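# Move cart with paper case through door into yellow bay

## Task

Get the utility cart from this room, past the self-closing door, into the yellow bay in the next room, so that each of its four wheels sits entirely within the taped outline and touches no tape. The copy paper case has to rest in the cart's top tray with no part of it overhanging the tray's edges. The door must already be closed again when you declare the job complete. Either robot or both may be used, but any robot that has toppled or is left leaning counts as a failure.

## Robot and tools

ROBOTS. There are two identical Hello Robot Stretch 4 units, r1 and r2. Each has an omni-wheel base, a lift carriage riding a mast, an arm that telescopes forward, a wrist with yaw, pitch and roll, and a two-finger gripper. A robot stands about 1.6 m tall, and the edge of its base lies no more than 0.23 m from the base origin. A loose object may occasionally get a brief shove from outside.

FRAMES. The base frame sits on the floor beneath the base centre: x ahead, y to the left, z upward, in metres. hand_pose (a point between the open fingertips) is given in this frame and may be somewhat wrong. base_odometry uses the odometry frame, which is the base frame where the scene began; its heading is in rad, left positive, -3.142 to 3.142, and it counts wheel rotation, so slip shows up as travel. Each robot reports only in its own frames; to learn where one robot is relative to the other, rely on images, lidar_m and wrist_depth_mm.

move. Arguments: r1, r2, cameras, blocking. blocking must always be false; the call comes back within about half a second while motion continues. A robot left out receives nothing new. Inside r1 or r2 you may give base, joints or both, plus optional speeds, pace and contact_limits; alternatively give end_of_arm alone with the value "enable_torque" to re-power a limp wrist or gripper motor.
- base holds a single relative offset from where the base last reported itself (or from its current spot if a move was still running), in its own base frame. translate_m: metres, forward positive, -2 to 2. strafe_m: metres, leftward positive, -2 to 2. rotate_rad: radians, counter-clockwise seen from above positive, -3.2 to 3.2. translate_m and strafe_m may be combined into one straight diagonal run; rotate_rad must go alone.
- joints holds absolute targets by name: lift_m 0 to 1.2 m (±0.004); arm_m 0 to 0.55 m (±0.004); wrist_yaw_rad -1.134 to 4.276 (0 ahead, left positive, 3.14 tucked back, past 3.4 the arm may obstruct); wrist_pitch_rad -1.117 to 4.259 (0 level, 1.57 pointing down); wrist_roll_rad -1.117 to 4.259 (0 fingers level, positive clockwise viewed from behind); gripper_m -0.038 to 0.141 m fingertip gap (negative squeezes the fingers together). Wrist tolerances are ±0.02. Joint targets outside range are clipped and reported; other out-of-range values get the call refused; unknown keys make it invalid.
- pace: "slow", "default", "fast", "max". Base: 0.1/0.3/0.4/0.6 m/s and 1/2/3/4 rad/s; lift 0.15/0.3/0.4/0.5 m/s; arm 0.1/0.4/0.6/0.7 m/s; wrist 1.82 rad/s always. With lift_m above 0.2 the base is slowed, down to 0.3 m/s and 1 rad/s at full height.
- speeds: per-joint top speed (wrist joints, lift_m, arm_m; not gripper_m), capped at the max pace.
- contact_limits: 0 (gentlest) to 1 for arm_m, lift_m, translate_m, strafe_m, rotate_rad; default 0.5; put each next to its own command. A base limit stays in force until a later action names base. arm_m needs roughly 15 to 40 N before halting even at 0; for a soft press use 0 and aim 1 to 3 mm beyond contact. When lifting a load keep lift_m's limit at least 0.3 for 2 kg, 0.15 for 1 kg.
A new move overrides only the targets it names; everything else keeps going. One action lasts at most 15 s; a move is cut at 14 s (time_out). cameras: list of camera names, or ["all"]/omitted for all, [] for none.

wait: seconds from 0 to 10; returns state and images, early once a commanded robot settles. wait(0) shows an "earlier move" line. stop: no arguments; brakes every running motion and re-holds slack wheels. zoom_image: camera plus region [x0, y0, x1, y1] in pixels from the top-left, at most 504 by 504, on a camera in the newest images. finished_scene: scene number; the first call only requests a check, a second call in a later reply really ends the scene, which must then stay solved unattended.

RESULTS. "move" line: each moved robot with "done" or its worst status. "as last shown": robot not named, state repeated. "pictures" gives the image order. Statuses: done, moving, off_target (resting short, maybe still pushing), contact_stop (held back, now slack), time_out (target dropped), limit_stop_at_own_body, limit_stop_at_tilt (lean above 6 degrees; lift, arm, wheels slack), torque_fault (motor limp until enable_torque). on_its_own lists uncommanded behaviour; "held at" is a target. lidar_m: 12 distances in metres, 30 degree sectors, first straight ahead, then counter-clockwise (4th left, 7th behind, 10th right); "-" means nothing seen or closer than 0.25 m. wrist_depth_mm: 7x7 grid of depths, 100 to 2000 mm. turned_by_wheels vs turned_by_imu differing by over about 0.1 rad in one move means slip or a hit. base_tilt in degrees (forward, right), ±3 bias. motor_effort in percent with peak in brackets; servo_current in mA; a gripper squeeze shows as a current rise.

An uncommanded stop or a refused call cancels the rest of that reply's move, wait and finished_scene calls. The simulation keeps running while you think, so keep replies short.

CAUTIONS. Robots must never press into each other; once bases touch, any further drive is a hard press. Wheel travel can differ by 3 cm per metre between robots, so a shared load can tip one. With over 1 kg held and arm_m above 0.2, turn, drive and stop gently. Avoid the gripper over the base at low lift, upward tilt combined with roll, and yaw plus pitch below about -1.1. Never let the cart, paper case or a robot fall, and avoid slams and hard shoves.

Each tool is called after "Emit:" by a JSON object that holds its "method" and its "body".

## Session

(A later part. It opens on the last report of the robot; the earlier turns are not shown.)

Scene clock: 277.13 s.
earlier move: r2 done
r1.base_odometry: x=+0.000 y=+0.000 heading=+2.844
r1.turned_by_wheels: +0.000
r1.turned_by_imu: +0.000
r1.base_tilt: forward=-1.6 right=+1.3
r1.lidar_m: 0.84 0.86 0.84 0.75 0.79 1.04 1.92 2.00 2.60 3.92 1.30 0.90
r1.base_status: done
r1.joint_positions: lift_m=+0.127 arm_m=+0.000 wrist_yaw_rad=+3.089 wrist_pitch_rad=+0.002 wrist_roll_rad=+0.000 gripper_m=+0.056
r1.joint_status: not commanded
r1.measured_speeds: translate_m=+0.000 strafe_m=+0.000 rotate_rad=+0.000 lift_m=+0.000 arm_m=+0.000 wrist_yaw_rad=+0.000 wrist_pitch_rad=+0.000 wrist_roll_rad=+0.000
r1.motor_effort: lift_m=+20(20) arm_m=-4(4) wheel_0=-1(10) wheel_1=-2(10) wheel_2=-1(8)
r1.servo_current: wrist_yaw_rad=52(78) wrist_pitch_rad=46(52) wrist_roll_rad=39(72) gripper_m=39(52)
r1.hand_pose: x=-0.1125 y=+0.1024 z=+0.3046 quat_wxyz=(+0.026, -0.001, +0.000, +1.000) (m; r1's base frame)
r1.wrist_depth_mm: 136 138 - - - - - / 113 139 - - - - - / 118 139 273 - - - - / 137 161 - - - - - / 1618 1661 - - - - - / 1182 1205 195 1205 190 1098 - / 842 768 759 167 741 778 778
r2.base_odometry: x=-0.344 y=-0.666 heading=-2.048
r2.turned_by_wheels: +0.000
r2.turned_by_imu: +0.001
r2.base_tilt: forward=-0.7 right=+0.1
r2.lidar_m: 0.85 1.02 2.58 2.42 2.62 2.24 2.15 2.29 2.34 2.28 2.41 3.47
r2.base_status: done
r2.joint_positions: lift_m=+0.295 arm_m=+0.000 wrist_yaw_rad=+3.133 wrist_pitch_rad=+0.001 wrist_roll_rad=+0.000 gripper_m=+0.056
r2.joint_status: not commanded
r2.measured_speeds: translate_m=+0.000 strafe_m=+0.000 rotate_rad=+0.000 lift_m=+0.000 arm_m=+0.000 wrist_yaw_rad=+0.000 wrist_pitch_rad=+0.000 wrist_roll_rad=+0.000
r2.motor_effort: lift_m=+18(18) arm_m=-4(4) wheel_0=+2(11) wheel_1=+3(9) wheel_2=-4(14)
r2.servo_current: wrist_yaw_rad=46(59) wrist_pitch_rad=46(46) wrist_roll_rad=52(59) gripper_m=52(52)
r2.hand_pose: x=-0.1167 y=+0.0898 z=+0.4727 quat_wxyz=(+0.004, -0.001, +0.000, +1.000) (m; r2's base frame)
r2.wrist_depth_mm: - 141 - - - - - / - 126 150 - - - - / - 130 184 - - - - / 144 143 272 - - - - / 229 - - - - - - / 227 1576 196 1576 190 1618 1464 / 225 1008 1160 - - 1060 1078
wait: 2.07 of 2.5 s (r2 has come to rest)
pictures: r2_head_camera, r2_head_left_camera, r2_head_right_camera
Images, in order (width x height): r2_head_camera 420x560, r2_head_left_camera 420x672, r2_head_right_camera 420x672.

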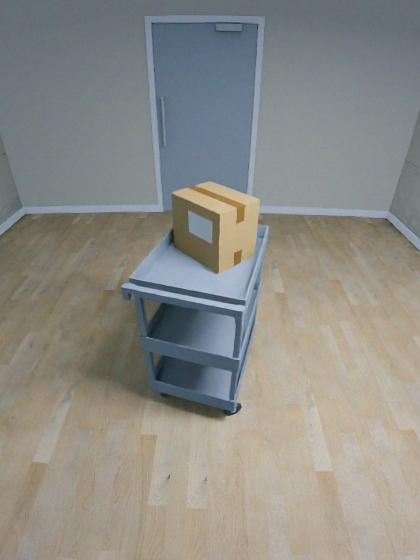

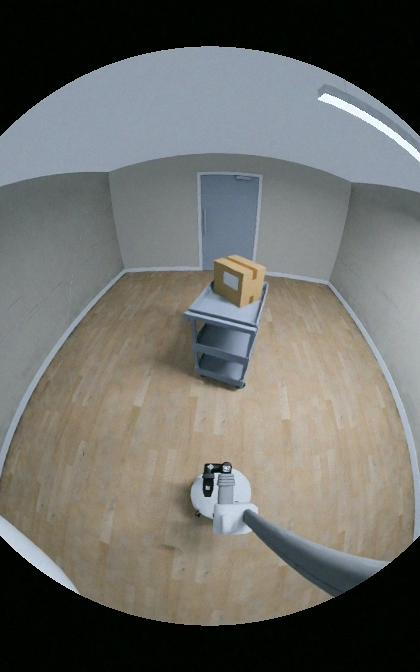

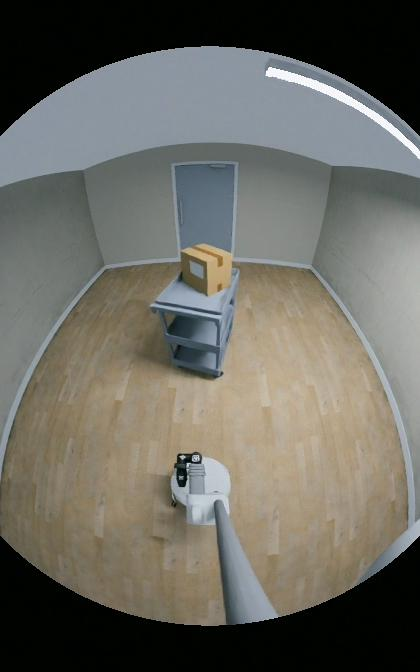

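Emit:
{"method": "move", "body": {"blocking": false, "r1": {"base": {"rotate_rad": 0.085}}, "r2": {"joints": {"lift_m": 0.62, "wrist_yaw_rad": 0.0, "wrist_pitch_rad": 0.0, "gripper_m": 0.1}}, "cameras": []}}

Emit:
{"method": "wait", "body": {"seconds": 1, "cameras": []}}

Emit:
{"method": "move", "body": {"blocking": false, "r1": {"base": {"strafe_m": -1.7}}, "cameras": []}}

Emit:
{"method": "wait", "body": {"seconds": 3, "cameras": ["r2_head_camera", "r2_wrist_camera"]}}

Emit:
{"method": "wait", "body": {"seconds": 5, "cameras": ["r1_head_camera", "r1_head_left_camera", "r1_head_right_camera"]}}

Scene clock: 330.97 s.
move: r1 moving; r2 moving
r1.base_odometry: x=+0.000 y=+0.000 heading=+2.928
r1.turned_by_wheels: +0.085
r1.turned_by_imu: +0.085
r1.base_tilt: forward=-1.6 right=+1.3
r1.lidar_m: 0.85 0.88 0.80 0.77 0.81 1.15 1.91 2.05 2.85 3.13 1.20 0.88
r1.base_status: rotate_rad moving
r1.joint_positions: lift_m=+0.127 arm_m=+0.000 wrist_yaw_rad=+3.089 wrist_pitch_rad=+0.002 wrist_roll_rad=+0.000 gripper_m=+0.056
r1.joint_status: not commanded
r1.measured_speeds: translate_m=+0.000 strafe_m=+0.000 rotate_rad=+0.000 lift_m=+0.000 arm_m=+0.000 wrist_yaw_rad=+0.000 wrist_pitch_rad=+0.000 wrist_roll_rad=+0.000
r1.motor_effort: lift_m=+20(20) arm_m=-4(4) wheel_0=-2(7) wheel_1=-1(7) wheel_2=+0(6)
r1.servo_current: wrist_yaw_rad=39(65) wrist_pitch_rad=46(46) wrist_roll_rad=59(59) gripper_m=39(46)
r1.hand_pose: x=-0.1125 y=+0.1024 z=+0.3046 quat_wxyz=(+0.026, -0.001, +0.000, +1.000) (m; r1's base frame)
r1.wrist_depth_mm: 136 139 - - - - - / 114 139 - - - - - / 117 140 273 - - - - / 137 162 - - - - - / 1661 - - - - - - / 1182 1182 195 1182 191 1160 - / 798 750 750 167 741 778 820
r2.base_odometry: x=-0.344 y=-0.666 heading=-2.048
r2.turned_by_wheels: +0.000
r2.turned_by_imu: +0.000
r2.base_tilt: forward=-0.6 right=+0.1
r2.lidar_m: 0.86 1.04 2.54 2.47 2.64 2.23 2.16 2.29 2.36 2.27 2.41 3.46
r2.base_status: not commanded
r2.joint_positions: lift_m=+0.333 arm_m=+0.000 wrist_yaw_rad=+2.570 wrist_pitch_rad=+0.001 wrist_roll_rad=+0.000 gripper_m=+0.075
r2.joint_status: lift_m moving; wrist_yaw_rad moving; wrist_pitch_rad moving; gripper_m moving
r2.measured_speeds: translate_m=+0.000 strafe_m=+0.000 rotate_rad=+0.000 lift_m=+0.146 arm_m=+0.000 wrist_yaw_rad=-1.740 wrist_pitch_rad=+0.000 wrist_roll_rad=+0.000
r2.motor_effort: lift_m=+22(24) arm_m=-4(4) wheel_0=+2(3) wheel_1=+2(3) wheel_2=-4(4)
r2.servo_current: wrist_yaw_rad=98(163) wrist_pitch_rad=20(65) wrist_roll_rad=59(59) gripper_m=78(98)
r2.hand_pose: x=-0.0242 y=+0.2296 z=+0.5104 quat_wxyz=(+0.282, -0.001, +0.000, +0.959) (m; r2's base frame)
r2.wrist_depth_mm: - - - - - - - / - - - - - - - / - - - - - - - / - - - - - - - / - - - - - - - / 1576 1661 193 1661 194 1708 1537 / 1205 1138 1205 - 1182 1098 1138
pictures: none
No camera images: "cameras" was empty.

Scene clock: 331.17 s.
earlier move: r1 done; r2 moving
r1.base_odometry: x=+0.000 y=+0.000 heading=+2.928
r1.turned_by_wheels: +0.000
r1.turned_by_imu: +0.000
r1.base_tilt: forward=-1.6 right=+1.3
r1.lidar_m: 0.83 0.89 0.81 0.77 0.81 1.15 1.92 2.02 2.82 3.15 1.18 0.87
r1.base_status: done
r1.joint_positions: lift_m=+0.127 arm_m=+0.000 wrist_yaw_rad=+3.089 wrist_pitch_rad=+0.002 wrist_roll_rad=+0.000 gripper_m=+0.056
r1.joint_status: not commanded
r1.measured_speeds: translate_m=+0.000 strafe_m=+0.000 rotate_rad=+0.000 lift_m=+0.000 arm_m=+0.000 wrist_yaw_rad=+0.000 wrist_pitch_rad=+0.000 wrist_roll_rad=+0.000
r1.motor_effort: lift_m=+20(20) arm_m=-4(4) wheel_0=-2(7) wheel_1=-2(7) wheel_2=+0(6)
r1.servo_current: wrist_yaw_rad=46(65) wrist_pitch_rad=46(46) wrist_roll_rad=52(72) gripper_m=39(46)
r1.hand_pose: x=-0.1125 y=+0.1024 z=+0.3046 quat_wxyz=(+0.026, -0.001, +0.000, +1.000) (m; r1's base frame)
r1.wrist_depth_mm: 136 138 - - - - - / 113 139 - - - - - / 118 139 272 - - - - / 137 162 - - - - - / 1661 - - - - - - / 1182 1182 195 1205 191 1138 - / 809 750 750 167 741 788 809
r2.base_odometry: x=-0.344 y=-0.666 heading=-2.048
r2.turned_by_wheels: +0.000
r2.turned_by_imu: +0.000
r2.base_tilt: forward=-0.7 right=+0.1
r2.lidar_m: 0.86 1.08 2.54 2.45 2.63 2.23 2.16 2.31 2.28 2.26 2.40 3.48
r2.base_status: not commanded
r2.joint_positions: lift_m=+0.369 arm_m=+0.000 wrist_yaw_rad=+2.222 wrist_pitch_rad=+0.001 wrist_roll_rad=+0.000 gripper_m=+0.090
r2.joint_status: lift_m moving; wrist_yaw_rad moving; wrist_pitch_rad moving; gripper_m moving
r2.measured_speeds: translate_m=+0.000 strafe_m=+0.000 rotate_rad=+0.000 lift_m=+0.206 arm_m=+0.000 wrist_yaw_rad=-1.740 wrist_pitch_rad=+0.000 wrist_roll_rad=+0.000
r2.motor_effort: lift_m=+24(24) arm_m=-4(4) wheel_0=+3(3) wheel_1=+2(3) wheel_2=-4(4)
r2.servo_current: wrist_yaw_rad=124(163) wrist_pitch_rad=65(78) wrist_roll_rad=39(59) gripper_m=85(98)
r2.hand_pose: x=+0.0658 y=+0.2824 z=+0.5466 quat_wxyz=(+0.444, -0.001, +0.000, +0.896) (m; r2's base frame)
r2.wrist_depth_mm: - - - - - - 1863 / - - - - - - 1863 / - - - - - - 1983 / - - - - - - - / - - - - - - - / 1756 1756 191 1863 192 1708 1618 / 1308 1229 1281 - 1229 1160 1229
wait: 0.20 of 1 s (r1 has come to rest)
pictures: none
No camera images: "cameras" was empty.

Scene clock: 331.67 s.
earlier move: r2 moving
move: r1 moving
r1.base_odometry: x=+0.008 y=+0.035 heading=+2.929
r1.turned_by_wheels: +0.000
r1.turned_by_imu: +0.000
r1.base_tilt: forward=-1.6 right=+1.2
r1.lidar_m: 0.83 0.88 0.82 0.78 0.86 1.21 1.93 2.04 2.82 3.14 1.18 0.88
r1.base_status: strafe_m moving
r1.joint_positions: lift_m=+0.127 arm_m=+0.000 wrist_yaw_rad=+3.089 wrist_pitch_rad=+0.002 wrist_roll_rad=+0.000 gripper_m=+0.056
r1.joint_status: not commanded
r1.measured_speeds: translate_m=-0.001 strafe_m=-0.140 rotate_rad=+0.005 lift_m=+0.000 arm_m=+0.000 wrist_yaw_rad=+0.000 wrist_pitch_rad=+0.000 wrist_roll_rad=+0.000
r1.motor_effort: lift_m=+20(20) arm_m=-4(4) wheel_0=+12(12) wheel_1=-10(11) wheel_2=+0(1)
r1.servo_current: wrist_yaw_rad=52(59) wrist_pitch_rad=39(46) wrist_roll_rad=72(72) gripper_m=33(46)
r1.hand_pose: x=-0.1125 y=+0.1024 z=+0.3046 quat_wxyz=(+0.026, -0.001, +0.000, +1.000) (m; r1's base frame)
r1.wrist_depth_mm: 136 138 - - - - - / 113 139 - - - - - / 117 140 273 - - - - / 137 162 - - - - - / 1708 - - - - - - / 1205 1182 195 1182 190 1160 - / 788 741 750 167 741 778 809
r2.base_odometry: x=-0.344 y=-0.666 heading=-2.048
r2.turned_by_wheels: +0.000
r2.turned_by_imu: +0.000
r2.base_tilt: forward=-0.7 right=+0.0
r2.lidar_m: 0.84 1.08 2.54 2.43 2.63 2.23 2.16 2.28 2.33 2.27 2.43 3.46
r2.base_status: not commanded
r2.joint_positions: lift_m=+0.503 arm_m=+0.000 wrist_yaw_rad=+1.352 wrist_pitch_rad=+0.001 wrist_roll_rad=+0.000 gripper_m=+0.100
r2.joint_status: lift_m moving; wrist_yaw_rad moving; wrist_pitch_rad moving; gripper_m moving
r2.measured_speeds: translate_m=+0.000 strafe_m=+0.000 rotate_rad=+0.000 lift_m=+0.269 arm_m=+0.000 wrist_yaw_rad=-1.740 wrist_pitch_rad=+0.000 wrist_roll_rad=+0.000
r2.motor_effort: lift_m=+23(24) arm_m=-4(4) wheel_0=+2(3) wheel_1=+3(3) wheel_2=-4(4)
r2.servo_current: wrist_yaw_rad=111(124) wrist_pitch_rad=26(72) wrist_roll_rad=33(59) gripper_m=33(85)
r2.hand_pose: x=+0.3189 y=+0.2625 z=+0.6813 quat_wxyz=(+0.780, +0.000, +0.001, +0.626) (m; r2's base frame)
r2.wrist_depth_mm: - - - - - - - / - - - - - - - / - - - - - - - / - - - - - - - / - - - - - - - / - - 197 - 198 - - / 1537 1464 1537 - 1576 1499 1464
pictures: none
No camera images: "cameras" was empty.

Scene clock: 332.83 s.
earlier move: r1 moving; r2 done
r1.base_odometry: x=+0.073 y=+0.337 heading=+2.929
r1.turned_by_wheels: +0.000
r1.turned_by_imu: -0.002
r1.base_tilt: forward=-1.6 right=+1.3
r1.lidar_m: 0.83 0.87 1.16 1.12 1.17 1.65 1.93 2.04 2.83 3.12 1.32 0.88
r1.base_status: strafe_m moving
r1.joint_positions: lift_m=+0.127 arm_m=+0.000 wrist_yaw_rad=+3.089 wrist_pitch_rad=+0.002 wrist_roll_rad=+0.000 gripper_m=+0.056
r1.joint_status: not commanded
r1.measured_speeds: translate_m=+0.000 strafe_m=-0.301 rotate_rad=+0.000 lift_m=+0.000 arm_m=+0.000 wrist_yaw_rad=+0.000 wrist_pitch_rad=+0.000 wrist_roll_rad=+0.000
r1.motor_effort: lift_m=+20(20) arm_m=-4(4) wheel_0=+7(12) wheel_1=-6(12) wheel_2=+0(1)
r1.servo_current: wrist_yaw_rad=46(72) wrist_pitch_rad=46(46) wrist_roll_rad=59(72) gripper_m=39(46)
r1.hand_pose: x=-0.1125 y=+0.1024 z=+0.3046 quat_wxyz=(+0.026, -0.001, +0.000, +1.000) (m; r1's base frame)
r1.wrist_depth_mm: 136 139 - - - - - / 114 139 - - - - - / 118 140 273 - - - - / 137 161 - - - - - / 1661 - - - - 1863 - / 1182 1205 193 1182 190 1182 1160 / 854 158 759 167 741 778 831
r2.base_odometry: x=-0.344 y=-0.666 heading=-2.048
r2.turned_by_wheels: +0.000
r2.turned_by_imu: +0.000
r2.base_tilt: forward=-0.6 right=+0.1
r2.lidar_m: 0.85 1.05 2.55 2.44 2.65 2.23 2.16 2.29 2.33 2.27 2.36 3.42
r2.base_status: not commanded
r2.joint_positions: lift_m=+0.620 arm_m=+0.000 wrist_yaw_rad=+0.003 wrist_pitch_rad=+0.001 wrist_roll_rad=+0.000 gripper_m=+0.100
r2.joint_status: all done
r2.measured_speeds: translate_m=+0.000 strafe_m=+0.000 rotate_rad=+0.000 lift_m=+0.000 arm_m=+0.000 wrist_yaw_rad=+0.000 wrist_pitch_rad=+0.000 wrist_roll_rad=+0.000
r2.motor_effort: lift_m=+21(25) arm_m=-4(4) wheel_0=+2(3) wheel_1=+2(3) wheel_2=-4(4)
r2.servo_current: wrist_yaw_rad=52(137) wrist_pitch_rad=39(72) wrist_roll_rad=39(59) gripper_m=46(85)
r2.hand_pose: x=+0.4596 y=-0.0866 z=+0.7975 quat_wxyz=(+1.000, +0.000, +0.001, +0.001) (m; r2's base frame)
r2.wrist_depth_mm: - - - - - - - / - - - - - - - / - - - 976 - - - / - - - 976 - - - / - - - - - - - / - - 190 - 189 - - / 1808 1708 - - 1756 1661 1708
wait: 1.17 of 3 s (r2 has come to rest)
pictures: r2_head_camera, r2_wrist_camera
Images, in order (width x height): r2_head_camera 420x560, r2_wrist_camera 616x392.

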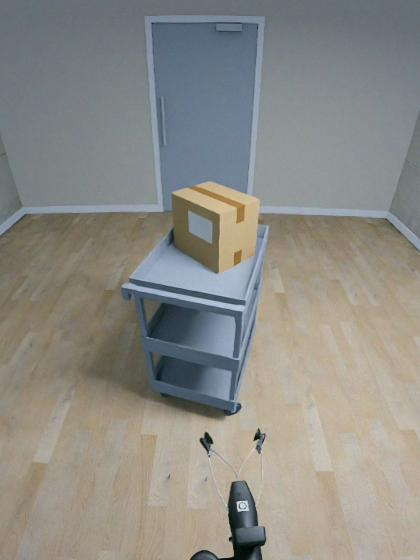

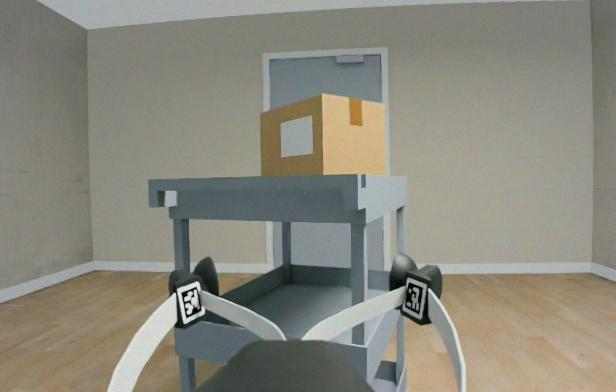

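Scene clock: 337.83 s.
earlier move: r1 moving
r1.base_odometry: x=+0.359 y=+1.661 heading=+2.928
r1.turned_by_wheels: +0.000
r1.turned_by_imu: -0.007
r1.base_tilt: forward=-1.6 right=+1.3
r1.lidar_m: 0.89 0.95 1.21 2.46 2.56 2.03 1.94 2.07 2.34 2.25 1.19 0.90
r1.base_status: strafe_m moving
r1.joint_positions: lift_m=+0.127 arm_m=+0.000 wrist_yaw_rad=+3.089 wrist_pitch_rad=+0.002 wrist_roll_rad=+0.000 gripper_m=+0.056
r1.joint_status: not commanded
r1.measured_speeds: translate_m=+0.000 strafe_m=-0.015 rotate_rad=-0.003 lift_m=+0.000 arm_m=+0.000 wrist_yaw_rad=+0.000 wrist_pitch_rad=+0.000 wrist_roll_rad=+0.000
r1.motor_effort: lift_m=+20(20) arm_m=-4(4) wheel_0=+0(12) wheel_1=+0(12) wheel_2=+0(2)
r1.servo_current: wrist_yaw_rad=65(72) wrist_pitch_rad=46(52) wrist_roll_rad=52(72) gripper_m=46(46)
r1.hand_pose: x=-0.1125 y=+0.1024 z=+0.3046 quat_wxyz=(+0.026, -0.001, +0.000, +1.000) (m; r1's base frame)
r1.wrist_depth_mm: 136 138 - - - - - / 113 139 - - - - - / 117 139 268 - - - - / 137 162 - - - - - / 1708 - - - - - - / 1182 1182 194 1182 189 1160 1138 / 842 750 750 167 750 778 820
r2.base_odometry: x=-0.344 y=-0.666 heading=-2.048
r2.turned_by_wheels: +0.000
r2.turned_by_imu: +0.001
r2.base_tilt: forward=-0.7 right=+0.0
r2.lidar_m: 0.85 1.05 2.56 2.44 2.61 2.21 2.13 2.28 2.35 2.27 2.41 3.45
r2.base_status: not commanded
r2.joint_positions: lift_m=+0.620 arm_m=+0.000 wrist_yaw_rad=+0.003 wrist_pitch_rad=+0.001 wrist_roll_rad=+0.000 gripper_m=+0.100
r2.joint_status: all done
r2.measured_speeds: translate_m=+0.000 strafe_m=+0.000 rotate_rad=+0.000 lift_m=+0.000 arm_m=+0.000 wrist_yaw_rad=+0.000 wrist_pitch_rad=+0.000 wrist_roll_rad=+0.000
r2.motor_effort: lift_m=+21(25) arm_m=-4(4) wheel_0=+2(3) wheel_1=+3(3) wheel_2=-4(4)
r2.servo_current: wrist_yaw_rad=33(137) wrist_pitch_rad=39(72) wrist_roll_rad=39(59) gripper_m=46(85)
r2.hand_pose: x=+0.4596 y=-0.0866 z=+0.7975 quat_wxyz=(+1.000, +0.000, +0.001, +0.001) (m; r2's base frame)
r2.wrist_depth_mm: - - - - - - - / - - - - - - - / - - - 991 - - - / - - - 976 - - - / - - - - - - - / - - 190 - 189 - - / 1808 1661 - - 1708 1661 1708
wait: 5.00 s; no rest
pictures: r1_head_camera, r1_head_left_camera, r1_head_right_camera
Images, in order (width x height): r1_head_camera 420x560, r1_head_left_camera 420x672, r1_head_right_camera 420x672.

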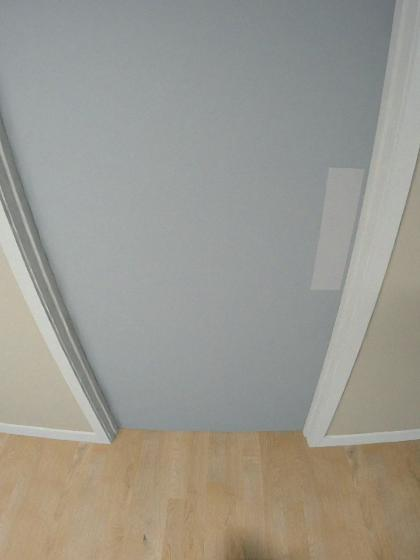

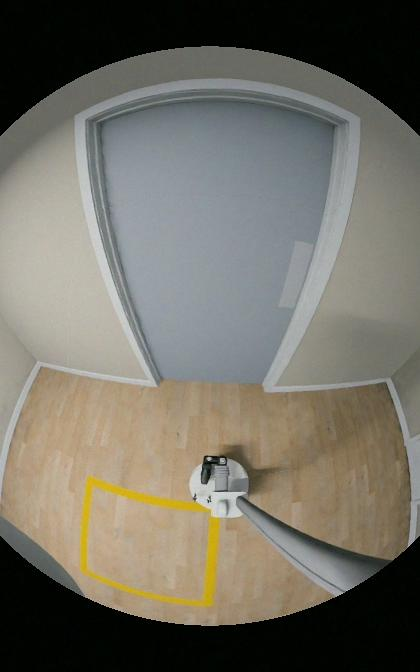

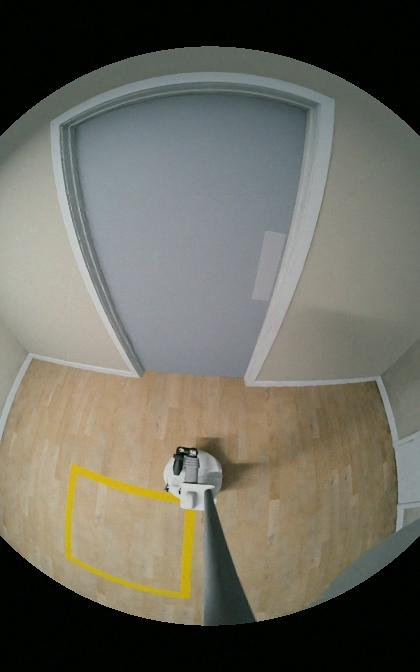

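Emit:
{"method": "zoom_image", "body": {"camera": "r2_wrist_camera", "region": [130, 80, 430, 240]}}

Emit:
{"method": "zoom_image", "body": {"camera": "r2_wrist_camera", "region": [130, 220, 430, 392]}}

This scene's latest camera images include none from r2_wrist_camera. They are from: r1_head_camera, r1_head_left_camera, r1_head_right_camera. r2_wrist_camera's image comes with the result of a call that names it in "cameras".

This scene's latest camera images include none from r2_wrist_camera. They are from: r1_head_camera, r1_head_left_camera, r1_head_right_camera. r2_wrist_camera's image comes with the result of a call that names it in "cameras".

Emit:
{"method": "move", "body": {"blocking": false, "r2": {"joints": {"lift_m": 0.95, "wrist_pitch_rad": 0.6}}, "cameras": []}}

Emit:
{"method": "wait", "body": {"seconds": 3, "cameras": ["r2_head_camera", "r2_wrist_camera"]}}

Emit:
{"method": "zoom_image", "body": {"camera": "r2_wrist_camera", "region": [150, 0, 450, 300]}}

Scene clock: 414.27 s.
earlier move: r1 done
move: r2 moving
r1.base_odometry: x=+0.359 y=+1.662 heading=+2.928
r1.turned_by_wheels: +0.000
r1.turned_by_imu: +0.000
r1.base_tilt: forward=-1.6 right=+1.3
r1.lidar_m: 0.90 0.94 1.21 2.47 2.57 2.03 1.96 2.08 2.33 2.25 1.19 0.91
r1.base_status: done
r1.joint_positions: lift_m=+0.127 arm_m=+0.000 wrist_yaw_rad=+3.089 wrist_pitch_rad=+0.002 wrist_roll_rad=+0.000 gripper_m=+0.056
r1.joint_status: not commanded
r1.measured_speeds: translate_m=+0.000 strafe_m=+0.000 rotate_rad=+0.000 lift_m=+0.000 arm_m=+0.000 wrist_yaw_rad=+0.000 wrist_pitch_rad=+0.000 wrist_roll_rad=+0.000
r1.motor_effort: lift_m=+20(20) arm_m=-4(4) wheel_0=+1(1) wheel_1=-1(1) wheel_2=+1(1)
r1.servo_current: wrist_yaw_rad=59(65) wrist_pitch_rad=39(52) wrist_roll_rad=39(59) gripper_m=39(46)
r1.hand_pose: x=-0.1125 y=+0.1024 z=+0.3046 quat_wxyz=(+0.026, -0.001, +0.000, +1.000) (m; r1's base frame)
r1.wrist_depth_mm: 136 138 - - - - - / 113 139 - - - - - / 114 140 268 - - - - / 137 162 - - - - - / 1661 - - - - - - / 1205 1205 195 1182 189 1160 1138 / 831 750 741 167 741 778 820
r2.base_odometry: x=-0.344 y=-0.666 heading=-2.048
r2.turned_by_wheels: +0.000
r2.turned_by_imu: +0.000
r2.base_tilt: forward=-0.7 right=+0.0
r2.lidar_m: 0.84 1.05 2.54 2.44 2.62 2.21 2.14 2.28 2.33 2.26 2.42 3.43
r2.base_status: not commanded
r2.joint_positions: lift_m=+0.658 arm_m=+0.000 wrist_yaw_rad=+0.003 wrist_pitch_rad=+0.527 wrist_roll_rad=+0.000 gripper_m=+0.100
r2.joint_status: lift_m moving; wrist_pitch_rad moving
r2.measured_speeds: translate_m=+0.000 strafe_m=+0.000 rotate_rad=+0.000 lift_m=+0.146 arm_m=+0.000 wrist_yaw_rad=-0.001 wrist_pitch_rad=+1.083 wrist_roll_rad=+0.000
r2.motor_effort: lift_m=+21(25) arm_m=-4(4) wheel_0=+3(3) wheel_1=+2(3) wheel_2=-4(4)
r2.servo_current: wrist_yaw_rad=46(52) wrist_pitch_rad=7(98) wrist_roll_rad=46(52) gripper_m=46(52)
r2.hand_pose: x=+0.4204 y=-0.0867 z=+0.6908 quat_wxyz=(+0.965, +0.000, +0.261, +0.001) (m; r2's base frame)
r2.wrist_depth_mm: - - - - - - - / - - - - - - - / - - - - 1921 - - / 1661 1708 1661 - 1499 1618 1537 / 1336 1308 1281 - 1308 1308 1255 / 1098 1098 197 1042 196 1060 1060 / 960 931 946 - 931 917 931
pictures: none
No camera images: "cameras" was empty.

Scene clock: 416.13 s.
earlier move: r2 done
r1.base_odometry: x=+0.359 y=+1.662 heading=+2.928
r1.turned_by_wheels: +0.000
r1.turned_by_imu: +0.000
r1.base_tilt: forward=-1.6 right=+1.3
r1.lidar_m: 0.89 0.92 1.19 2.45 2.55 2.03 1.91 2.07 2.35 2.26 1.15 0.90
r1.base_status: done
r1.joint_positions: lift_m=+0.127 arm_m=+0.000 wrist_yaw_rad=+3.089 wrist_pitch_rad=+0.002 wrist_roll_rad=+0.000 gripper_m=+0.056
r1.joint_status: not commanded
r1.measured_speeds: translate_m=+0.000 strafe_m=+0.000 rotate_rad=+0.000 lift_m=+0.000 arm_m=+0.000 wrist_yaw_rad=+0.000 wrist_pitch_rad=+0.000 wrist_roll_rad=+0.000
r1.motor_effort: lift_m=+20(20) arm_m=-4(4) wheel_0=+0(1) wheel_1=-1(1) wheel_2=+1(1)
r1.servo_current: wrist_yaw_rad=52(65) wrist_pitch_rad=39(52) wrist_roll_rad=59(65) gripper_m=33(46)
r1.hand_pose: x=-0.1125 y=+0.1024 z=+0.3046 quat_wxyz=(+0.026, -0.001, +0.000, +1.000) (m; r1's base frame)
r1.wrist_depth_mm: 136 138 - - - - - / 113 139 - - - - - / 114 139 268 - - - - / 137 162 - - - - - / 1661 - - - - - - / 1182 1182 194 1205 189 1118 1118 / 842 750 759 167 750 778 831
r2.base_odometry: x=-0.344 y=-0.666 heading=-2.048
r2.turned_by_wheels: +0.000
r2.turned_by_imu: +0.000
r2.base_tilt: forward=-0.7 right=+0.1
r2.lidar_m: 0.86 1.03 2.53 2.45 2.64 2.21 2.16 2.29 2.35 2.28 2.39 3.48
r2.base_status: not commanded
r2.joint_positions: lift_m=+0.950 arm_m=+0.000 wrist_yaw_rad=+0.003 wrist_pitch_rad=+0.598 wrist_roll_rad=+0.000 gripper_m=+0.100
r2.joint_status: all done
r2.measured_speeds: translate_m=+0.000 strafe_m=+0.000 rotate_rad=+0.000 lift_m=+0.000 arm_m=+0.000 wrist_yaw_rad=+0.000 wrist_pitch_rad=+0.000 wrist_roll_rad=+0.000
r2.motor_effort: lift_m=+21(27) arm_m=-4(5) wheel_0=+2(3) wheel_1=+3(3) wheel_2=-4(4)
r2.servo_current: wrist_yaw_rad=52(65) wrist_pitch_rad=39(98) wrist_roll_rad=52(59) gripper_m=59(59)
r2.hand_pose: x=+0.4095 y=-0.0867 z=+0.9655 quat_wxyz=(+0.956, +0.000, +0.295, +0.001) (m; r2's base frame)
r2.wrist_depth_mm: - - - 904 1138 - - / - - 1060 960 - - - / - - - - - - - / 1983 1983 1921 - 1808 1808 1863 / 1618 1618 1537 - 1499 1576 1499 / 1336 1336 195 162 195 1336 1308 / 1205 1160 1205 - 1138 1182 1160
wait: 1.87 of 3 s (r2 has come to rest)
pictures: r2_head_camera, r2_wrist_camera
Images, in order (width x height): r2_head_camera 420x560, r2_wrist_camera 616x392.

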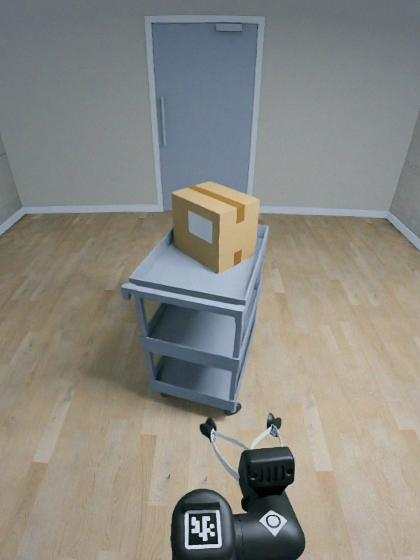

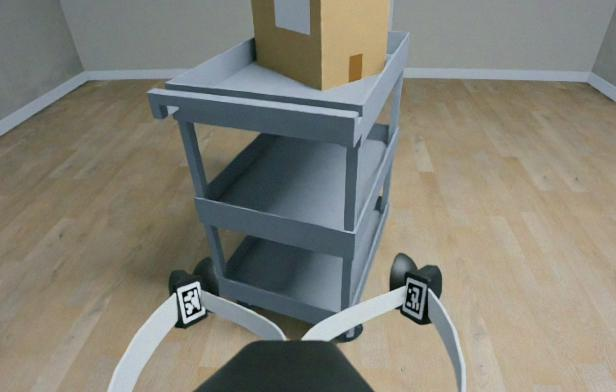

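Scaled by 1.680.

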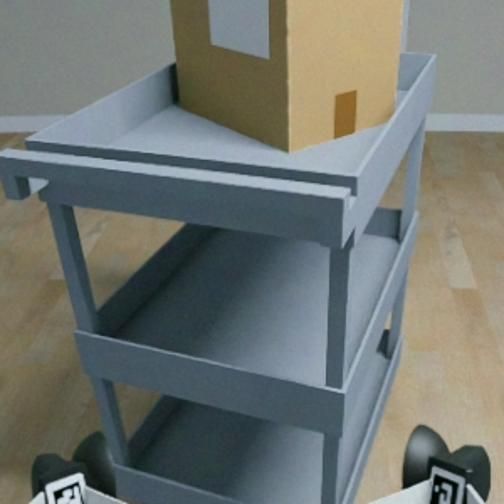

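Emit:
{"method": "move", "body": {"blocking": false, "r2": {"base": {"rotate_rad": -0.3}, "joints": {"lift_m": 0.70, "wrist_pitch_rad": 0.0}}, "cameras": []}}

Emit:
{"method": "wait", "body": {"seconds": 2.5, "cameras": []}}

Emit:
{"method": "move", "body": {"blocking": false, "r2": {"base": {"strafe_m": 0.425, "translate_m": 0.1}}, "cameras": []}}

Emit:
{"method": "wait", "body": {"seconds": 3, "cameras": ["r2_head_camera", "r2_wrist_camera"]}}

Emit:
{"method": "zoom_image", "body": {"camera": "r2_wrist_camera", "region": [130, 50, 480, 300]}}

Scene clock: 446.50 s.
move: r2 moving
r1.base_odometry: x=+0.359 y=+1.662 heading=+2.928
r1.turned_by_wheels: +0.000
r1.turned_by_imu: +0.000
r1.base_tilt: forward=-1.6 right=+1.3
r1.lidar_m: 0.89 0.94 1.20 2.47 2.56 2.04 1.95 2.07 2.33 2.25 1.13 0.90
r1.base_status: not commanded
r1.joint_positions: lift_m=+0.127 arm_m=+0.000 wrist_yaw_rad=+3.089 wrist_pitch_rad=+0.002 wrist_roll_rad=+0.000 gripper_m=+0.056
r1.joint_status: not commanded
r1.measured_speeds: translate_m=+0.000 strafe_m=+0.000 rotate_rad=+0.000 lift_m=+0.000 arm_m=+0.000 wrist_yaw_rad=+0.000 wrist_pitch_rad=+0.000 wrist_roll_rad=+0.000
r1.motor_effort: lift_m=+20(20) arm_m=-4(4) wheel_0=+0(1) wheel_1=-1(1) wheel_2=+1(1)
r1.servo_current: wrist_yaw_rad=59(65) wrist_pitch_rad=46(52) wrist_roll_rad=52(59) gripper_m=39(39)
r1.hand_pose: x=-0.1125 y=+0.1024 z=+0.3046 quat_wxyz=(+0.026, -0.001, +0.000, +1.000) (m; r1's base frame)
r1.wrist_depth_mm: 136 138 - - - - - / 113 139 - - - - - / 114 139 267 - - - - / 137 163 - - - - - / 1708 - - - - - - / 1205 1182 195 1182 190 1160 1138 / 842 750 759 167 750 778 831
r2.base_odometry: x=-0.344 y=-0.666 heading=-2.255
r2.turned_by_wheels: -0.207
r2.turned_by_imu: -0.201
r2.base_tilt: forward=-0.7 right=+0.1
r2.lidar_m: 0.84 0.90 2.76 2.45 2.46 2.35 2.15 2.17 2.46 2.27 2.30 2.85
r2.base_status: rotate_rad moving
r2.joint_positions: lift_m=+0.912 arm_m=+0.000 wrist_yaw_rad=+0.003 wrist_pitch_rad=+0.079 wrist_roll_rad=+0.000 gripper_m=+0.100
r2.joint_status: lift_m moving; wrist_pitch_rad moving
r2.measured_speeds: translate_m=+0.001 strafe_m=+0.001 rotate_rad=-0.598 lift_m=-0.146 arm_m=+0.000 wrist_yaw_rad=+0.000 wrist_pitch_rad=-1.094 wrist_roll_rad=+0.000
r2.motor_effort: lift_m=+10(22) arm_m=-4(4) wheel_0=+7(9) wheel_1=+4(10) wheel_2=+7(10)
r2.servo_current: wrist_yaw_rad=46(52) wrist_pitch_rad=85(176) wrist_roll_rad=46(59) gripper_m=52(59)
r2.hand_pose: x=+0.4587 y=-0.0866 z=+1.0678 quat_wxyz=(+0.999, +0.000, +0.040, +0.001) (m; r2's base frame)
r2.wrist_depth_mm: - - - - - - - / - - - - - - - / - - - - - - - / - - 991 - - - - / - - 991 1308 - - - / - 831 192 1255 198 - - / 1983 842 - - 1983 1808 1808
pictures: none
No camera images: "cameras" was empty.

Scene clock: 448.10 s.
earlier move: r2 done
r1.base_odometry: x=+0.359 y=+1.662 heading=+2.928
r1.turned_by_wheels: +0.000
r1.turned_by_imu: +0.000
r1.base_tilt: forward=-1.6 right=+1.3
r1.lidar_m: 0.89 0.95 1.18 2.45 2.57 2.03 1.94 2.07 2.34 2.24 1.18 0.90
r1.base_status: not commanded
r1.joint_positions: lift_m=+0.127 arm_m=+0.000 wrist_yaw_rad=+3.089 wrist_pitch_rad=+0.002 wrist_roll_rad=+0.000 gripper_m=+0.056
r1.joint_status: not commanded
r1.measured_speeds: translate_m=+0.000 strafe_m=+0.000 rotate_rad=+0.000 lift_m=+0.000 arm_m=+0.000 wrist_yaw_rad=+0.000 wrist_pitch_rad=+0.000 wrist_roll_rad=+0.000
r1.motor_effort: lift_m=+20(20) arm_m=-4(4) wheel_0=+0(1) wheel_1=-1(1) wheel_2=+1(1)
r1.servo_current: wrist_yaw_rad=46(72) wrist_pitch_rad=46(52) wrist_roll_rad=52(72) gripper_m=39(46)
r1.hand_pose: x=-0.1125 y=+0.1024 z=+0.3046 quat_wxyz=(+0.026, -0.001, +0.000, +1.000) (m; r1's base frame)
r1.wrist_depth_mm: 136 139 - - - - - / 113 139 - - - - - / 114 139 266 - - - - / 137 162 - - - - - / 1661 - - - - - - / 1182 1182 194 1182 189 1160 1118 / 854 759 759 166 750 778 820
r2.base_odometry: x=-0.344 y=-0.666 heading=-2.347
r2.turned_by_wheels: -0.093
r2.turned_by_imu: -0.090
r2.base_tilt: forward=-0.7 right=+0.1
r2.lidar_m: 0.85 0.91 2.83 2.43 2.44 2.50 2.16 2.16 2.56 2.27 2.27 2.71
r2.base_status: done
r2.joint_positions: lift_m=+0.700 arm_m=+0.000 wrist_yaw_rad=+0.003 wrist_pitch_rad=+0.008 wrist_roll_rad=+0.000 gripper_m=+0.100
r2.joint_status: all done
r2.measured_speeds: translate_m=+0.000 strafe_m=+0.000 rotate_rad=+0.000 lift_m=+0.000 arm_m=+0.000 wrist_yaw_rad=+0.000 wrist_pitch_rad=+0.000 wrist_roll_rad=+0.000
r2.motor_effort: lift_m=+14(22) arm_m=-4(4) wheel_0=+3(9) wheel_1=+2(10) wheel_2=+3(10)
r2.servo_current: wrist_yaw_rad=59(59) wrist_pitch_rad=46(176) wrist_roll_rad=46(65) gripper_m=52(59)
r2.hand_pose: x=+0.4596 y=-0.0866 z=+0.8762 quat_wxyz=(+1.000, +0.000, +0.004, +0.001) (m; r2's base frame)
r2.wrist_depth_mm: - - - - - - - / - - - - - - - / - - 1098 - - - - / - 1042 1025 - - - - / - - 647 - - - - / - 1336 195 - 198 - - / - - - - 1921 1808 1808
wait: 1.60 of 2.5 s (r2 has come to rest)
pictures: none
No camera images: "cameras" was empty.

Scene clock: 448.60 s.
move: r2 moving
r1.base_odometry: x=+0.359 y=+1.662 heading=+2.928
r1.turned_by_wheels: +0.000
r1.turned_by_imu: +0.000
r1.base_tilt: forward=-1.6 right=+1.3
r1.lidar_m: 0.88 0.92 1.21 2.46 2.57 2.03 1.93 2.08 2.31 2.24 1.16 0.91
r1.base_status: not commanded
r1.joint_positions: lift_m=+0.127 arm_m=+0.000 wrist_yaw_rad=+3.089 wrist_pitch_rad=+0.002 wrist_roll_rad=+0.000 gripper_m=+0.056
r1.joint_status: not commanded
r1.measured_speeds: translate_m=+0.000 strafe_m=+0.000 rotate_rad=+0.000 lift_m=+0.000 arm_m=+0.000 wrist_yaw_rad=+0.000 wrist_pitch_rad=+0.000 wrist_roll_rad=+0.000
r1.motor_effort: lift_m=+20(20) arm_m=-4(4) wheel_0=+0(1) wheel_1=-1(1) wheel_2=+1(1)
r1.servo_current: wrist_yaw_rad=39(65) wrist_pitch_rad=39(52) wrist_roll_rad=52(52) gripper_m=33(46)
r1.hand_pose: x=-0.1125 y=+0.1024 z=+0.3046 quat_wxyz=(+0.026, -0.001, +0.000, +1.000) (m; r1's base frame)
r1.wrist_depth_mm: 136 138 - - - - - / 113 139 - - - - - / 114 139 268 - - - - / 137 162 - - - - - / 1661 - - - - - - / 1182 1182 195 1205 189 1138 1118 / 854 750 759 167 741 788 809
r2.base_odometry: x=-0.327 y=-0.694 heading=-2.348
r2.turned_by_wheels: +0.000
r2.turned_by_imu: +0.000
r2.base_tilt: forward=-0.7 right=+0.1
r2.lidar_m: 0.86 0.90 2.80 2.40 2.43 2.51 2.18 2.16 2.55 2.28 2.32 2.71
r2.base_status: translate_m moving; strafe_m moving
r2.joint_positions: lift_m=+0.700 arm_m=+0.000 wrist_yaw_rad=+0.003 wrist_pitch_rad=+0.008 wrist_roll_rad=+0.000 gripper_m=+0.100
r2.joint_status: not commanded
r2.measured_speeds: translate_m=+0.027 strafe_m=+0.123 rotate_rad=-0.001 lift_m=+0.000 arm_m=+0.000 wrist_yaw_rad=+0.000 wrist_pitch_rad=+0.000 wrist_roll_rad=+0.000
r2.motor_effort: lift_m=+14(14) arm_m=-4(4) wheel_0=-9(10) wheel_1=+12(12) wheel_2=-7(9)
r2.servo_current: wrist_yaw_rad=46(52) wrist_pitch_rad=52(59) wrist_roll_rad=65(65) gripper_m=46(52)
r2.hand_pose: x=+0.4595 y=-0.0866 z=+0.8762 quat_wxyz=(+1.000, +0.000, +0.004, +0.001) (m; r2's base frame)
r2.wrist_depth_mm: - - - - - - - / - - - - - - - / - - 1008 - - - - / - 1078 931 - - - - / - - 634 - - - - / - - 195 - 198 - - / 1756 - - - 1863 1808 1863
pictures: none
No camera images: "cameras" was empty.

Scene clock: 451.00 s.
earlier move: r2 done
r1.base_odometry: x=+0.359 y=+1.662 heading=+2.928
r1.turned_by_wheels: +0.000
r1.turned_by_imu: +0.000
r1.base_tilt: forward=-1.6 right=+1.3
r1.lidar_m: 0.89 0.94 1.23 2.46 2.58 2.00 1.95 2.06 2.34 2.25 1.15 0.89
r1.base_status: not commanded
r1.joint_positions: lift_m=+0.127 arm_m=+0.000 wrist_yaw_rad=+3.089 wrist_pitch_rad=+0.002 wrist_roll_rad=+0.000 gripper_m=+0.056
r1.joint_status: not commanded
r1.measured_speeds: translate_m=+0.000 strafe_m=+0.000 rotate_rad=+0.000 lift_m=+0.000 arm_m=+0.000 wrist_yaw_rad=+0.000 wrist_pitch_rad=+0.000 wrist_roll_rad=+0.000
r1.motor_effort: lift_m=+20(20) arm_m=-4(4) wheel_0=+0(1) wheel_1=-1(1) wheel_2=+1(1)
r1.servo_current: wrist_yaw_rad=59(72) wrist_pitch_rad=46(52) wrist_roll_rad=46(59) gripper_m=46(52)
r1.hand_pose: x=-0.1125 y=+0.1024 z=+0.3046 quat_wxyz=(+0.026, -0.001, +0.000, +1.000) (m; r1's base frame)
r1.wrist_depth_mm: 136 138 - - - - - / 113 139 - - - - - / 114 139 268 - - - - / 137 162 - - - - - / 1708 - - - - - - / 1182 1205 195 1182 189 1160 1118 / 854 750 750 167 732 778 820
r2.base_odometry: x=-0.111 y=-1.035 heading=-2.348
r2.turned_by_wheels: +0.000
r2.turned_by_imu: +0.001
r2.base_tilt: forward=-0.7 right=+0.1
r2.lidar_m: 0.74 3.41 2.39 2.07 2.07 2.47 2.35 2.37 2.75 2.64 2.68 0.79
r2.base_status: done
r2.joint_positions: lift_m=+0.700 arm_m=+0.000 wrist_yaw_rad=+0.003 wrist_pitch_rad=+0.008 wrist_roll_rad=+0.000 gripper_m=+0.100
r2.joint_status: not commanded
r2.measured_speeds: translate_m=+0.000 strafe_m=+0.000 rotate_rad=+0.000 lift_m=+0.000 arm_m=+0.000 wrist_yaw_rad=+0.000 wrist_pitch_rad=+0.000 wrist_roll_rad=+0.000
r2.motor_effort: lift_m=+15(15) arm_m=-4(4) wheel_0=-3(11) wheel_1=+1(13) wheel_2=-4(9)
r2.servo_current: wrist_yaw_rad=46(65) wrist_pitch_rad=52(59) wrist_roll_rad=39(65) gripper_m=52(59)
r2.hand_pose: x=+0.4595 y=-0.0867 z=+0.8762 quat_wxyz=(+1.000, +0.000, +0.004, +0.001) (m; r2's base frame)
r2.wrist_depth_mm: - - - - - - - / - - - - - - - / - - - 904 - - - / - - - 866 976 - - / - - 609 597 530 - - / - - 196 - 192 - - / 1921 1863 1661 - - 1808 1808
wait: 2.40 of 3 s (r2 has come to rest)
pictures: r2_head_camera, r2_wrist_camera
Images, in order (width x height): r2_head_camera 420x560, r2_wrist_camera 616x392.

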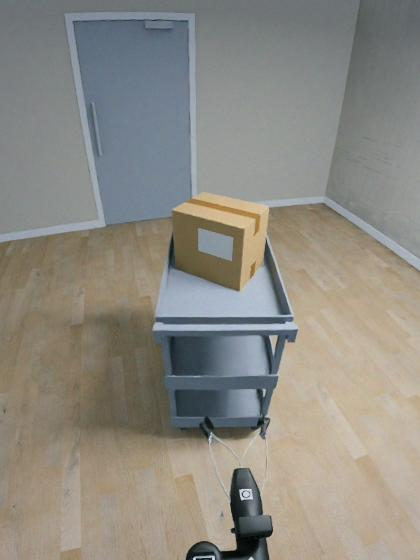

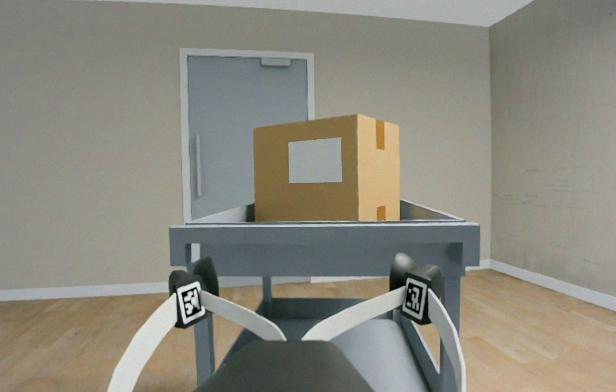

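Scaled by 1.440.

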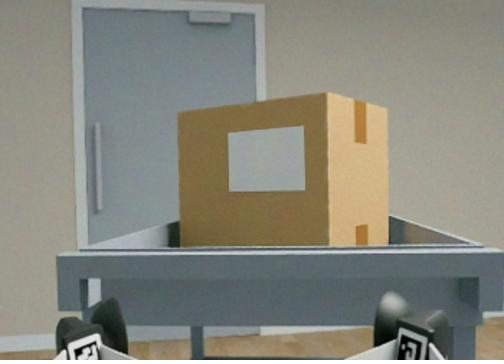

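Emit:
{"method": "move", "body": {"blocking": false, "r1": {"base": {"translate_m": 0.6}}, "r2": {"base": {"strafe_m": -0.037}, "joints": {"lift_m": 0.689, "wrist_roll_rad": 1.57, "gripper_m": 0.11}}, "cameras": []}}

Emit:
{"method": "wait", "body": {"seconds": 2, "cameras": ["r2_wrist_camera"]}}

Emit:
{"method": "wait", "body": {"seconds": 2, "cameras": ["r1_head_camera", "r2_wrist_camera", "r2_head_camera"]}}

Scene clock: 495.10 s.
move: r1 moving; r2 moving
r1.base_odometry: x=+0.329 y=+1.668 heading=+2.929
r1.turned_by_wheels: +0.000
r1.turned_by_imu: +0.000
r1.base_tilt: forward=-1.6 right=+1.3
r1.lidar_m: 0.86 0.91 1.15 2.45 2.58 2.08 2.00 2.09 2.35 2.26 1.11 0.89
r1.base_status: translate_m moving
r1.joint_positions: lift_m=+0.127 arm_m=+0.000 wrist_yaw_rad=+3.089 wrist_pitch_rad=+0.002 wrist_roll_rad=+0.000 gripper_m=+0.056
r1.joint_status: not commanded
r1.measured_speeds: translate_m=+0.122 strafe_m=-0.001 rotate_rad=+0.002 lift_m=+0.000 arm_m=+0.000 wrist_yaw_rad=+0.000 wrist_pitch_rad=+0.000 wrist_roll_rad=+0.000
r1.motor_effort: lift_m=+20(20) arm_m=-4(4) wheel_0=+5(8) wheel_1=+5(7) wheel_2=-9(9)
r1.servo_current: wrist_yaw_rad=52(72) wrist_pitch_rad=39(46) wrist_roll_rad=52(59) gripper_m=39(46)
r1.hand_pose: x=-0.1125 y=+0.1024 z=+0.3046 quat_wxyz=(+0.026, -0.001, +0.000, +1.000) (m; r1's base frame)
r1.wrist_depth_mm: 137 138 - - - - - / 112 139 - - - - - / 116 139 271 - - - - / 137 159 - - - - - / 1983 - - - - - - / 1182 1205 194 1182 189 1160 1160 / 854 759 750 167 741 778 820
r2.base_odometry: x=-0.133 y=-1.014 heading=-2.348
r2.turned_by_wheels: +0.000
r2.turned_by_imu: +0.001
r2.base_tilt: forward=-0.7 right=+0.1
r2.lidar_m: 0.76 3.41 2.41 2.11 2.06 2.51 2.32 2.32 2.74 2.65 2.63 0.78
r2.base_status: strafe_m moving
r2.joint_positions: lift_m=+0.689 arm_m=+0.000 wrist_yaw_rad=+0.003 wrist_pitch_rad=+0.008 wrist_roll_rad=+0.589 gripper_m=+0.110
r2.joint_status: lift_m moving; wrist_roll_rad moving; gripper_m moving
r2.measured_speeds: translate_m=-0.001 strafe_m=-0.062 rotate_rad=+0.003 lift_m=+0.000 arm_m=+0.000 wrist_yaw_rad=+0.000 wrist_pitch_rad=+0.000 wrist_roll_rad=+1.820
r2.motor_effort: lift_m=+11(18) arm_m=-4(4) wheel_0=+3(13) wheel_1=-2(12) wheel_2=+0(4)
r2.servo_current: wrist_yaw_rad=39(52) wrist_pitch_rad=52(59) wrist_roll_rad=78(98) gripper_m=39(98)
r2.hand_pose: x=+0.4595 y=-0.0867 z=+0.8653 quat_wxyz=(+0.957, +0.290, +0.004, +0.000) (m; r2's base frame)
r2.wrist_depth_mm: - - - - - - - / - - - - - - - / - - - 866 - - - / - - 976 854 585 - - / - - - 603 - 1921 1661 / - - 201 603 184 591 1336 / - - - - - 597 1060
pictures: none
No camera images: "cameras" was empty.

Scene clock: 496.10 s.
earlier move: r1 moving; r2 done
r1.base_odometry: x=+0.095 y=+1.719 heading=+2.929
r1.turned_by_wheels: +0.000
r1.turned_by_imu: +0.000
r1.base_tilt: forward=-1.6 right=+1.3
r1.lidar_m: 0.61 0.66 0.79 2.33 2.57 2.29 2.22 2.33 2.34 2.15 0.80 0.66
r1.base_status: translate_m moving
r1.joint_positions: lift_m=+0.127 arm_m=+0.000 wrist_yaw_rad=+3.089 wrist_pitch_rad=+0.002 wrist_roll_rad=+0.000 gripper_m=+0.056
r1.joint_status: not commanded
r1.measured_speeds: translate_m=+0.300 strafe_m=-0.001 rotate_rad=-0.001 lift_m=+0.000 arm_m=+0.000 wrist_yaw_rad=+0.000 wrist_pitch_rad=+0.000 wrist_roll_rad=+0.000
r1.motor_effort: lift_m=+20(20) arm_m=-4(4) wheel_0=+4(9) wheel_1=+2(8) wheel_2=-5(10)
r1.servo_current: wrist_yaw_rad=46(72) wrist_pitch_rad=46(52) wrist_roll_rad=46(72) gripper_m=39(46)
r1.hand_pose: x=-0.1125 y=+0.1024 z=+0.3046 quat_wxyz=(+0.026, -0.001, +0.000, +1.000) (m; r1's base frame)
r1.wrist_depth_mm: 137 138 - - - - - / 112 139 - - - - - / 116 139 268 - - - - / 137 157 - - - - - / 1921 - - - - - - / 1160 1229 195 1205 190 1182 1138 / 842 750 759 167 750 768 820
r2.base_odometry: x=-0.137 y=-1.010 heading=-2.348
r2.turned_by_wheels: +0.000
r2.turned_by_imu: +0.000
r2.base_tilt: forward=-0.7 right=+0.1
r2.lidar_m: 0.76 3.36 2.44 2.12 2.09 2.50 2.34 2.35 2.78 2.62 2.64 0.79
r2.base_status: done
r2.joint_positions: lift_m=+0.689 arm_m=+0.000 wrist_yaw_rad=+0.003 wrist_pitch_rad=+0.008 wrist_roll_rad=+1.568 gripper_m=+0.110
r2.joint_status: all done
r2.measured_speeds: translate_m=+0.000 strafe_m=+0.000 rotate_rad=+0.000 lift_m=+0.000 arm_m=+0.000 wrist_yaw_rad=+0.000 wrist_pitch_rad=+0.000 wrist_roll_rad=+0.000
r2.motor_effort: lift_m=+14(18) arm_m=-4(4) wheel_0=+2(13) wheel_1=-2(12) wheel_2=+0(4)
r2.servo_current: wrist_yaw_rad=46(59) wrist_pitch_rad=52(59) wrist_roll_rad=65(111) gripper_m=46(98)
r2.hand_pose: x=+0.4595 y=-0.0867 z=+0.8653 quat_wxyz=(+0.708, +0.706, +0.004, -0.002) (m; r2's base frame)
r2.wrist_depth_mm: - - - - - 1708 1160 / - - - - - 1661 1182 / - - - 591 - 585 591 / - - 878 603 - 597 597 / - - 931 603 - 603 - / - - 200 603 191 609 1098 / - - - - - 609 1138
wait: 1.00 of 2 s (r2 has come to rest)
pictures: r2_wrist_camera
Images, in order (width x height): r2_wrist_camera 616x392.

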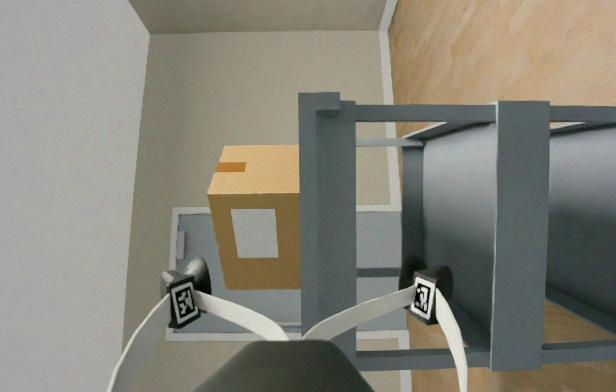

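Scene clock: 498.10 s.
earlier move: r1 done
r1.base_odometry: x=-0.227 y=+1.788 heading=+2.929
r1.turned_by_wheels: +0.000
r1.turned_by_imu: +0.000
r1.base_tilt: forward=-1.6 right=+1.3
r1.lidar_m: 0.28 0.31 0.45 1.00 2.56 2.65 2.56 2.71 2.33 0.90 0.43 0.32
r1.base_status: done
r1.joint_positions: lift_m=+0.127 arm_m=+0.000 wrist_yaw_rad=+3.089 wrist_pitch_rad=+0.002 wrist_roll_rad=+0.000 gripper_m=+0.056
r1.joint_status: not commanded
r1.measured_speeds: translate_m=+0.000 strafe_m=+0.000 rotate_rad=+0.000 lift_m=+0.000 arm_m=+0.000 wrist_yaw_rad=+0.000 wrist_pitch_rad=+0.000 wrist_roll_rad=+0.000
r1.motor_effort: lift_m=+20(20) arm_m=-4(4) wheel_0=+1(9) wheel_1=+0(8) wheel_2=+1(10)
r1.servo_current: wrist_yaw_rad=46(72) wrist_pitch_rad=39(52) wrist_roll_rad=33(72) gripper_m=33(52)
r1.hand_pose: x=-0.1125 y=+0.1024 z=+0.3046 quat_wxyz=(+0.026, -0.001, +0.000, +1.000) (m; r1's base frame)
r1.wrist_depth_mm: 136 138 - - - - - / 113 139 - - - - - / 117 140 273 - - - - / 137 161 - - - - - / 1983 - - - - - - / 1160 1182 195 1205 190 1281 1160 / 842 741 750 155 750 768 809
r2.base_odometry: x=-0.137 y=-1.010 heading=-2.348
r2.turned_by_wheels: +0.000
r2.turned_by_imu: +0.000
r2.base_tilt: forward=-0.7 right=+0.0
r2.lidar_m: 0.76 3.42 2.43 2.12 2.07 2.52 2.34 2.35 2.77 2.61 2.64 0.78
r2.base_status: done
r2.joint_positions: lift_m=+0.689 arm_m=+0.000 wrist_yaw_rad=+0.003 wrist_pitch_rad=+0.008 wrist_roll_rad=+1.568 gripper_m=+0.110
r2.joint_status: all done
r2.measured_speeds: translate_m=+0.000 strafe_m=+0.000 rotate_rad=+0.000 lift_m=+0.000 arm_m=+0.000 wrist_yaw_rad=+0.000 wrist_pitch_rad=+0.000 wrist_roll_rad=+0.000
r2.motor_effort: lift_m=+14(18) arm_m=-4(4) wheel_0=+2(13) wheel_1=-2(12) wheel_2=+0(4)
r2.servo_current: wrist_yaw_rad=46(59) wrist_pitch_rad=52(59) wrist_roll_rad=52(111) gripper_m=52(98)
r2.hand_pose: x=+0.4595 y=-0.0867 z=+0.8653 quat_wxyz=(+0.708, +0.706, +0.004, -0.002) (m; r2's base frame)
r2.wrist_depth_mm: - - - - - 1708 1182 / - - - - - 1708 1160 / - - - 585 - 585 591 / - - 878 591 - 591 591 / - - 931 597 - 603 - / - - 199 603 191 603 1078 / - - - - - 615 1118
wait: 2.00 s; at rest by 1.97 s
pictures: r1_head_camera, r2_head_camera, r2_wrist_camera
Images, in order (width x height): r1_head_camera 420x560, r2_head_camera 420x560, r2_wrist_camera 616x392.

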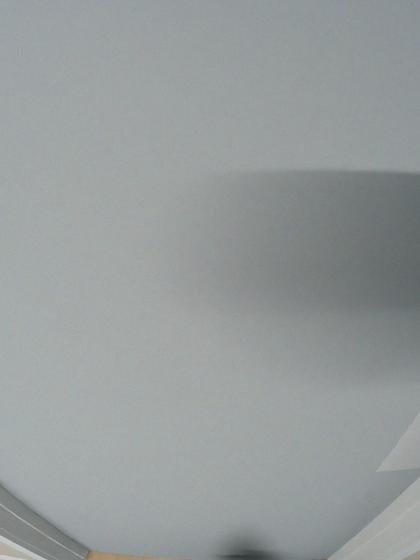

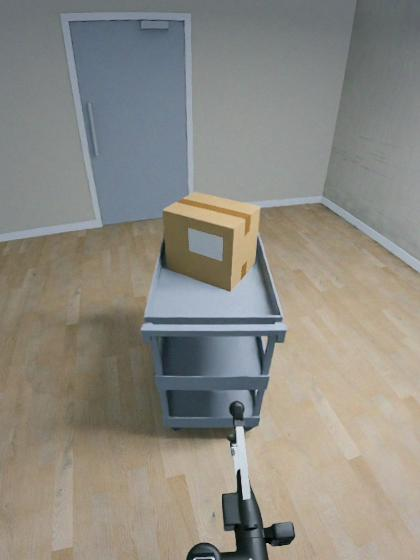

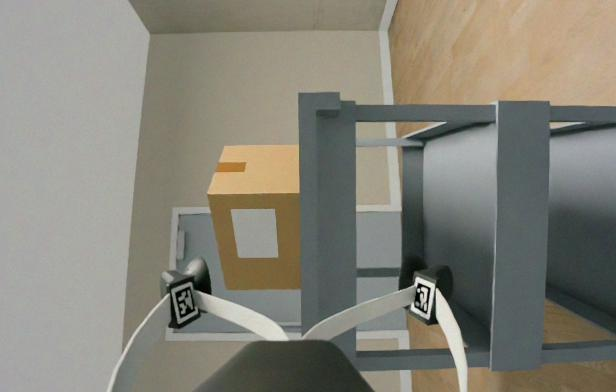

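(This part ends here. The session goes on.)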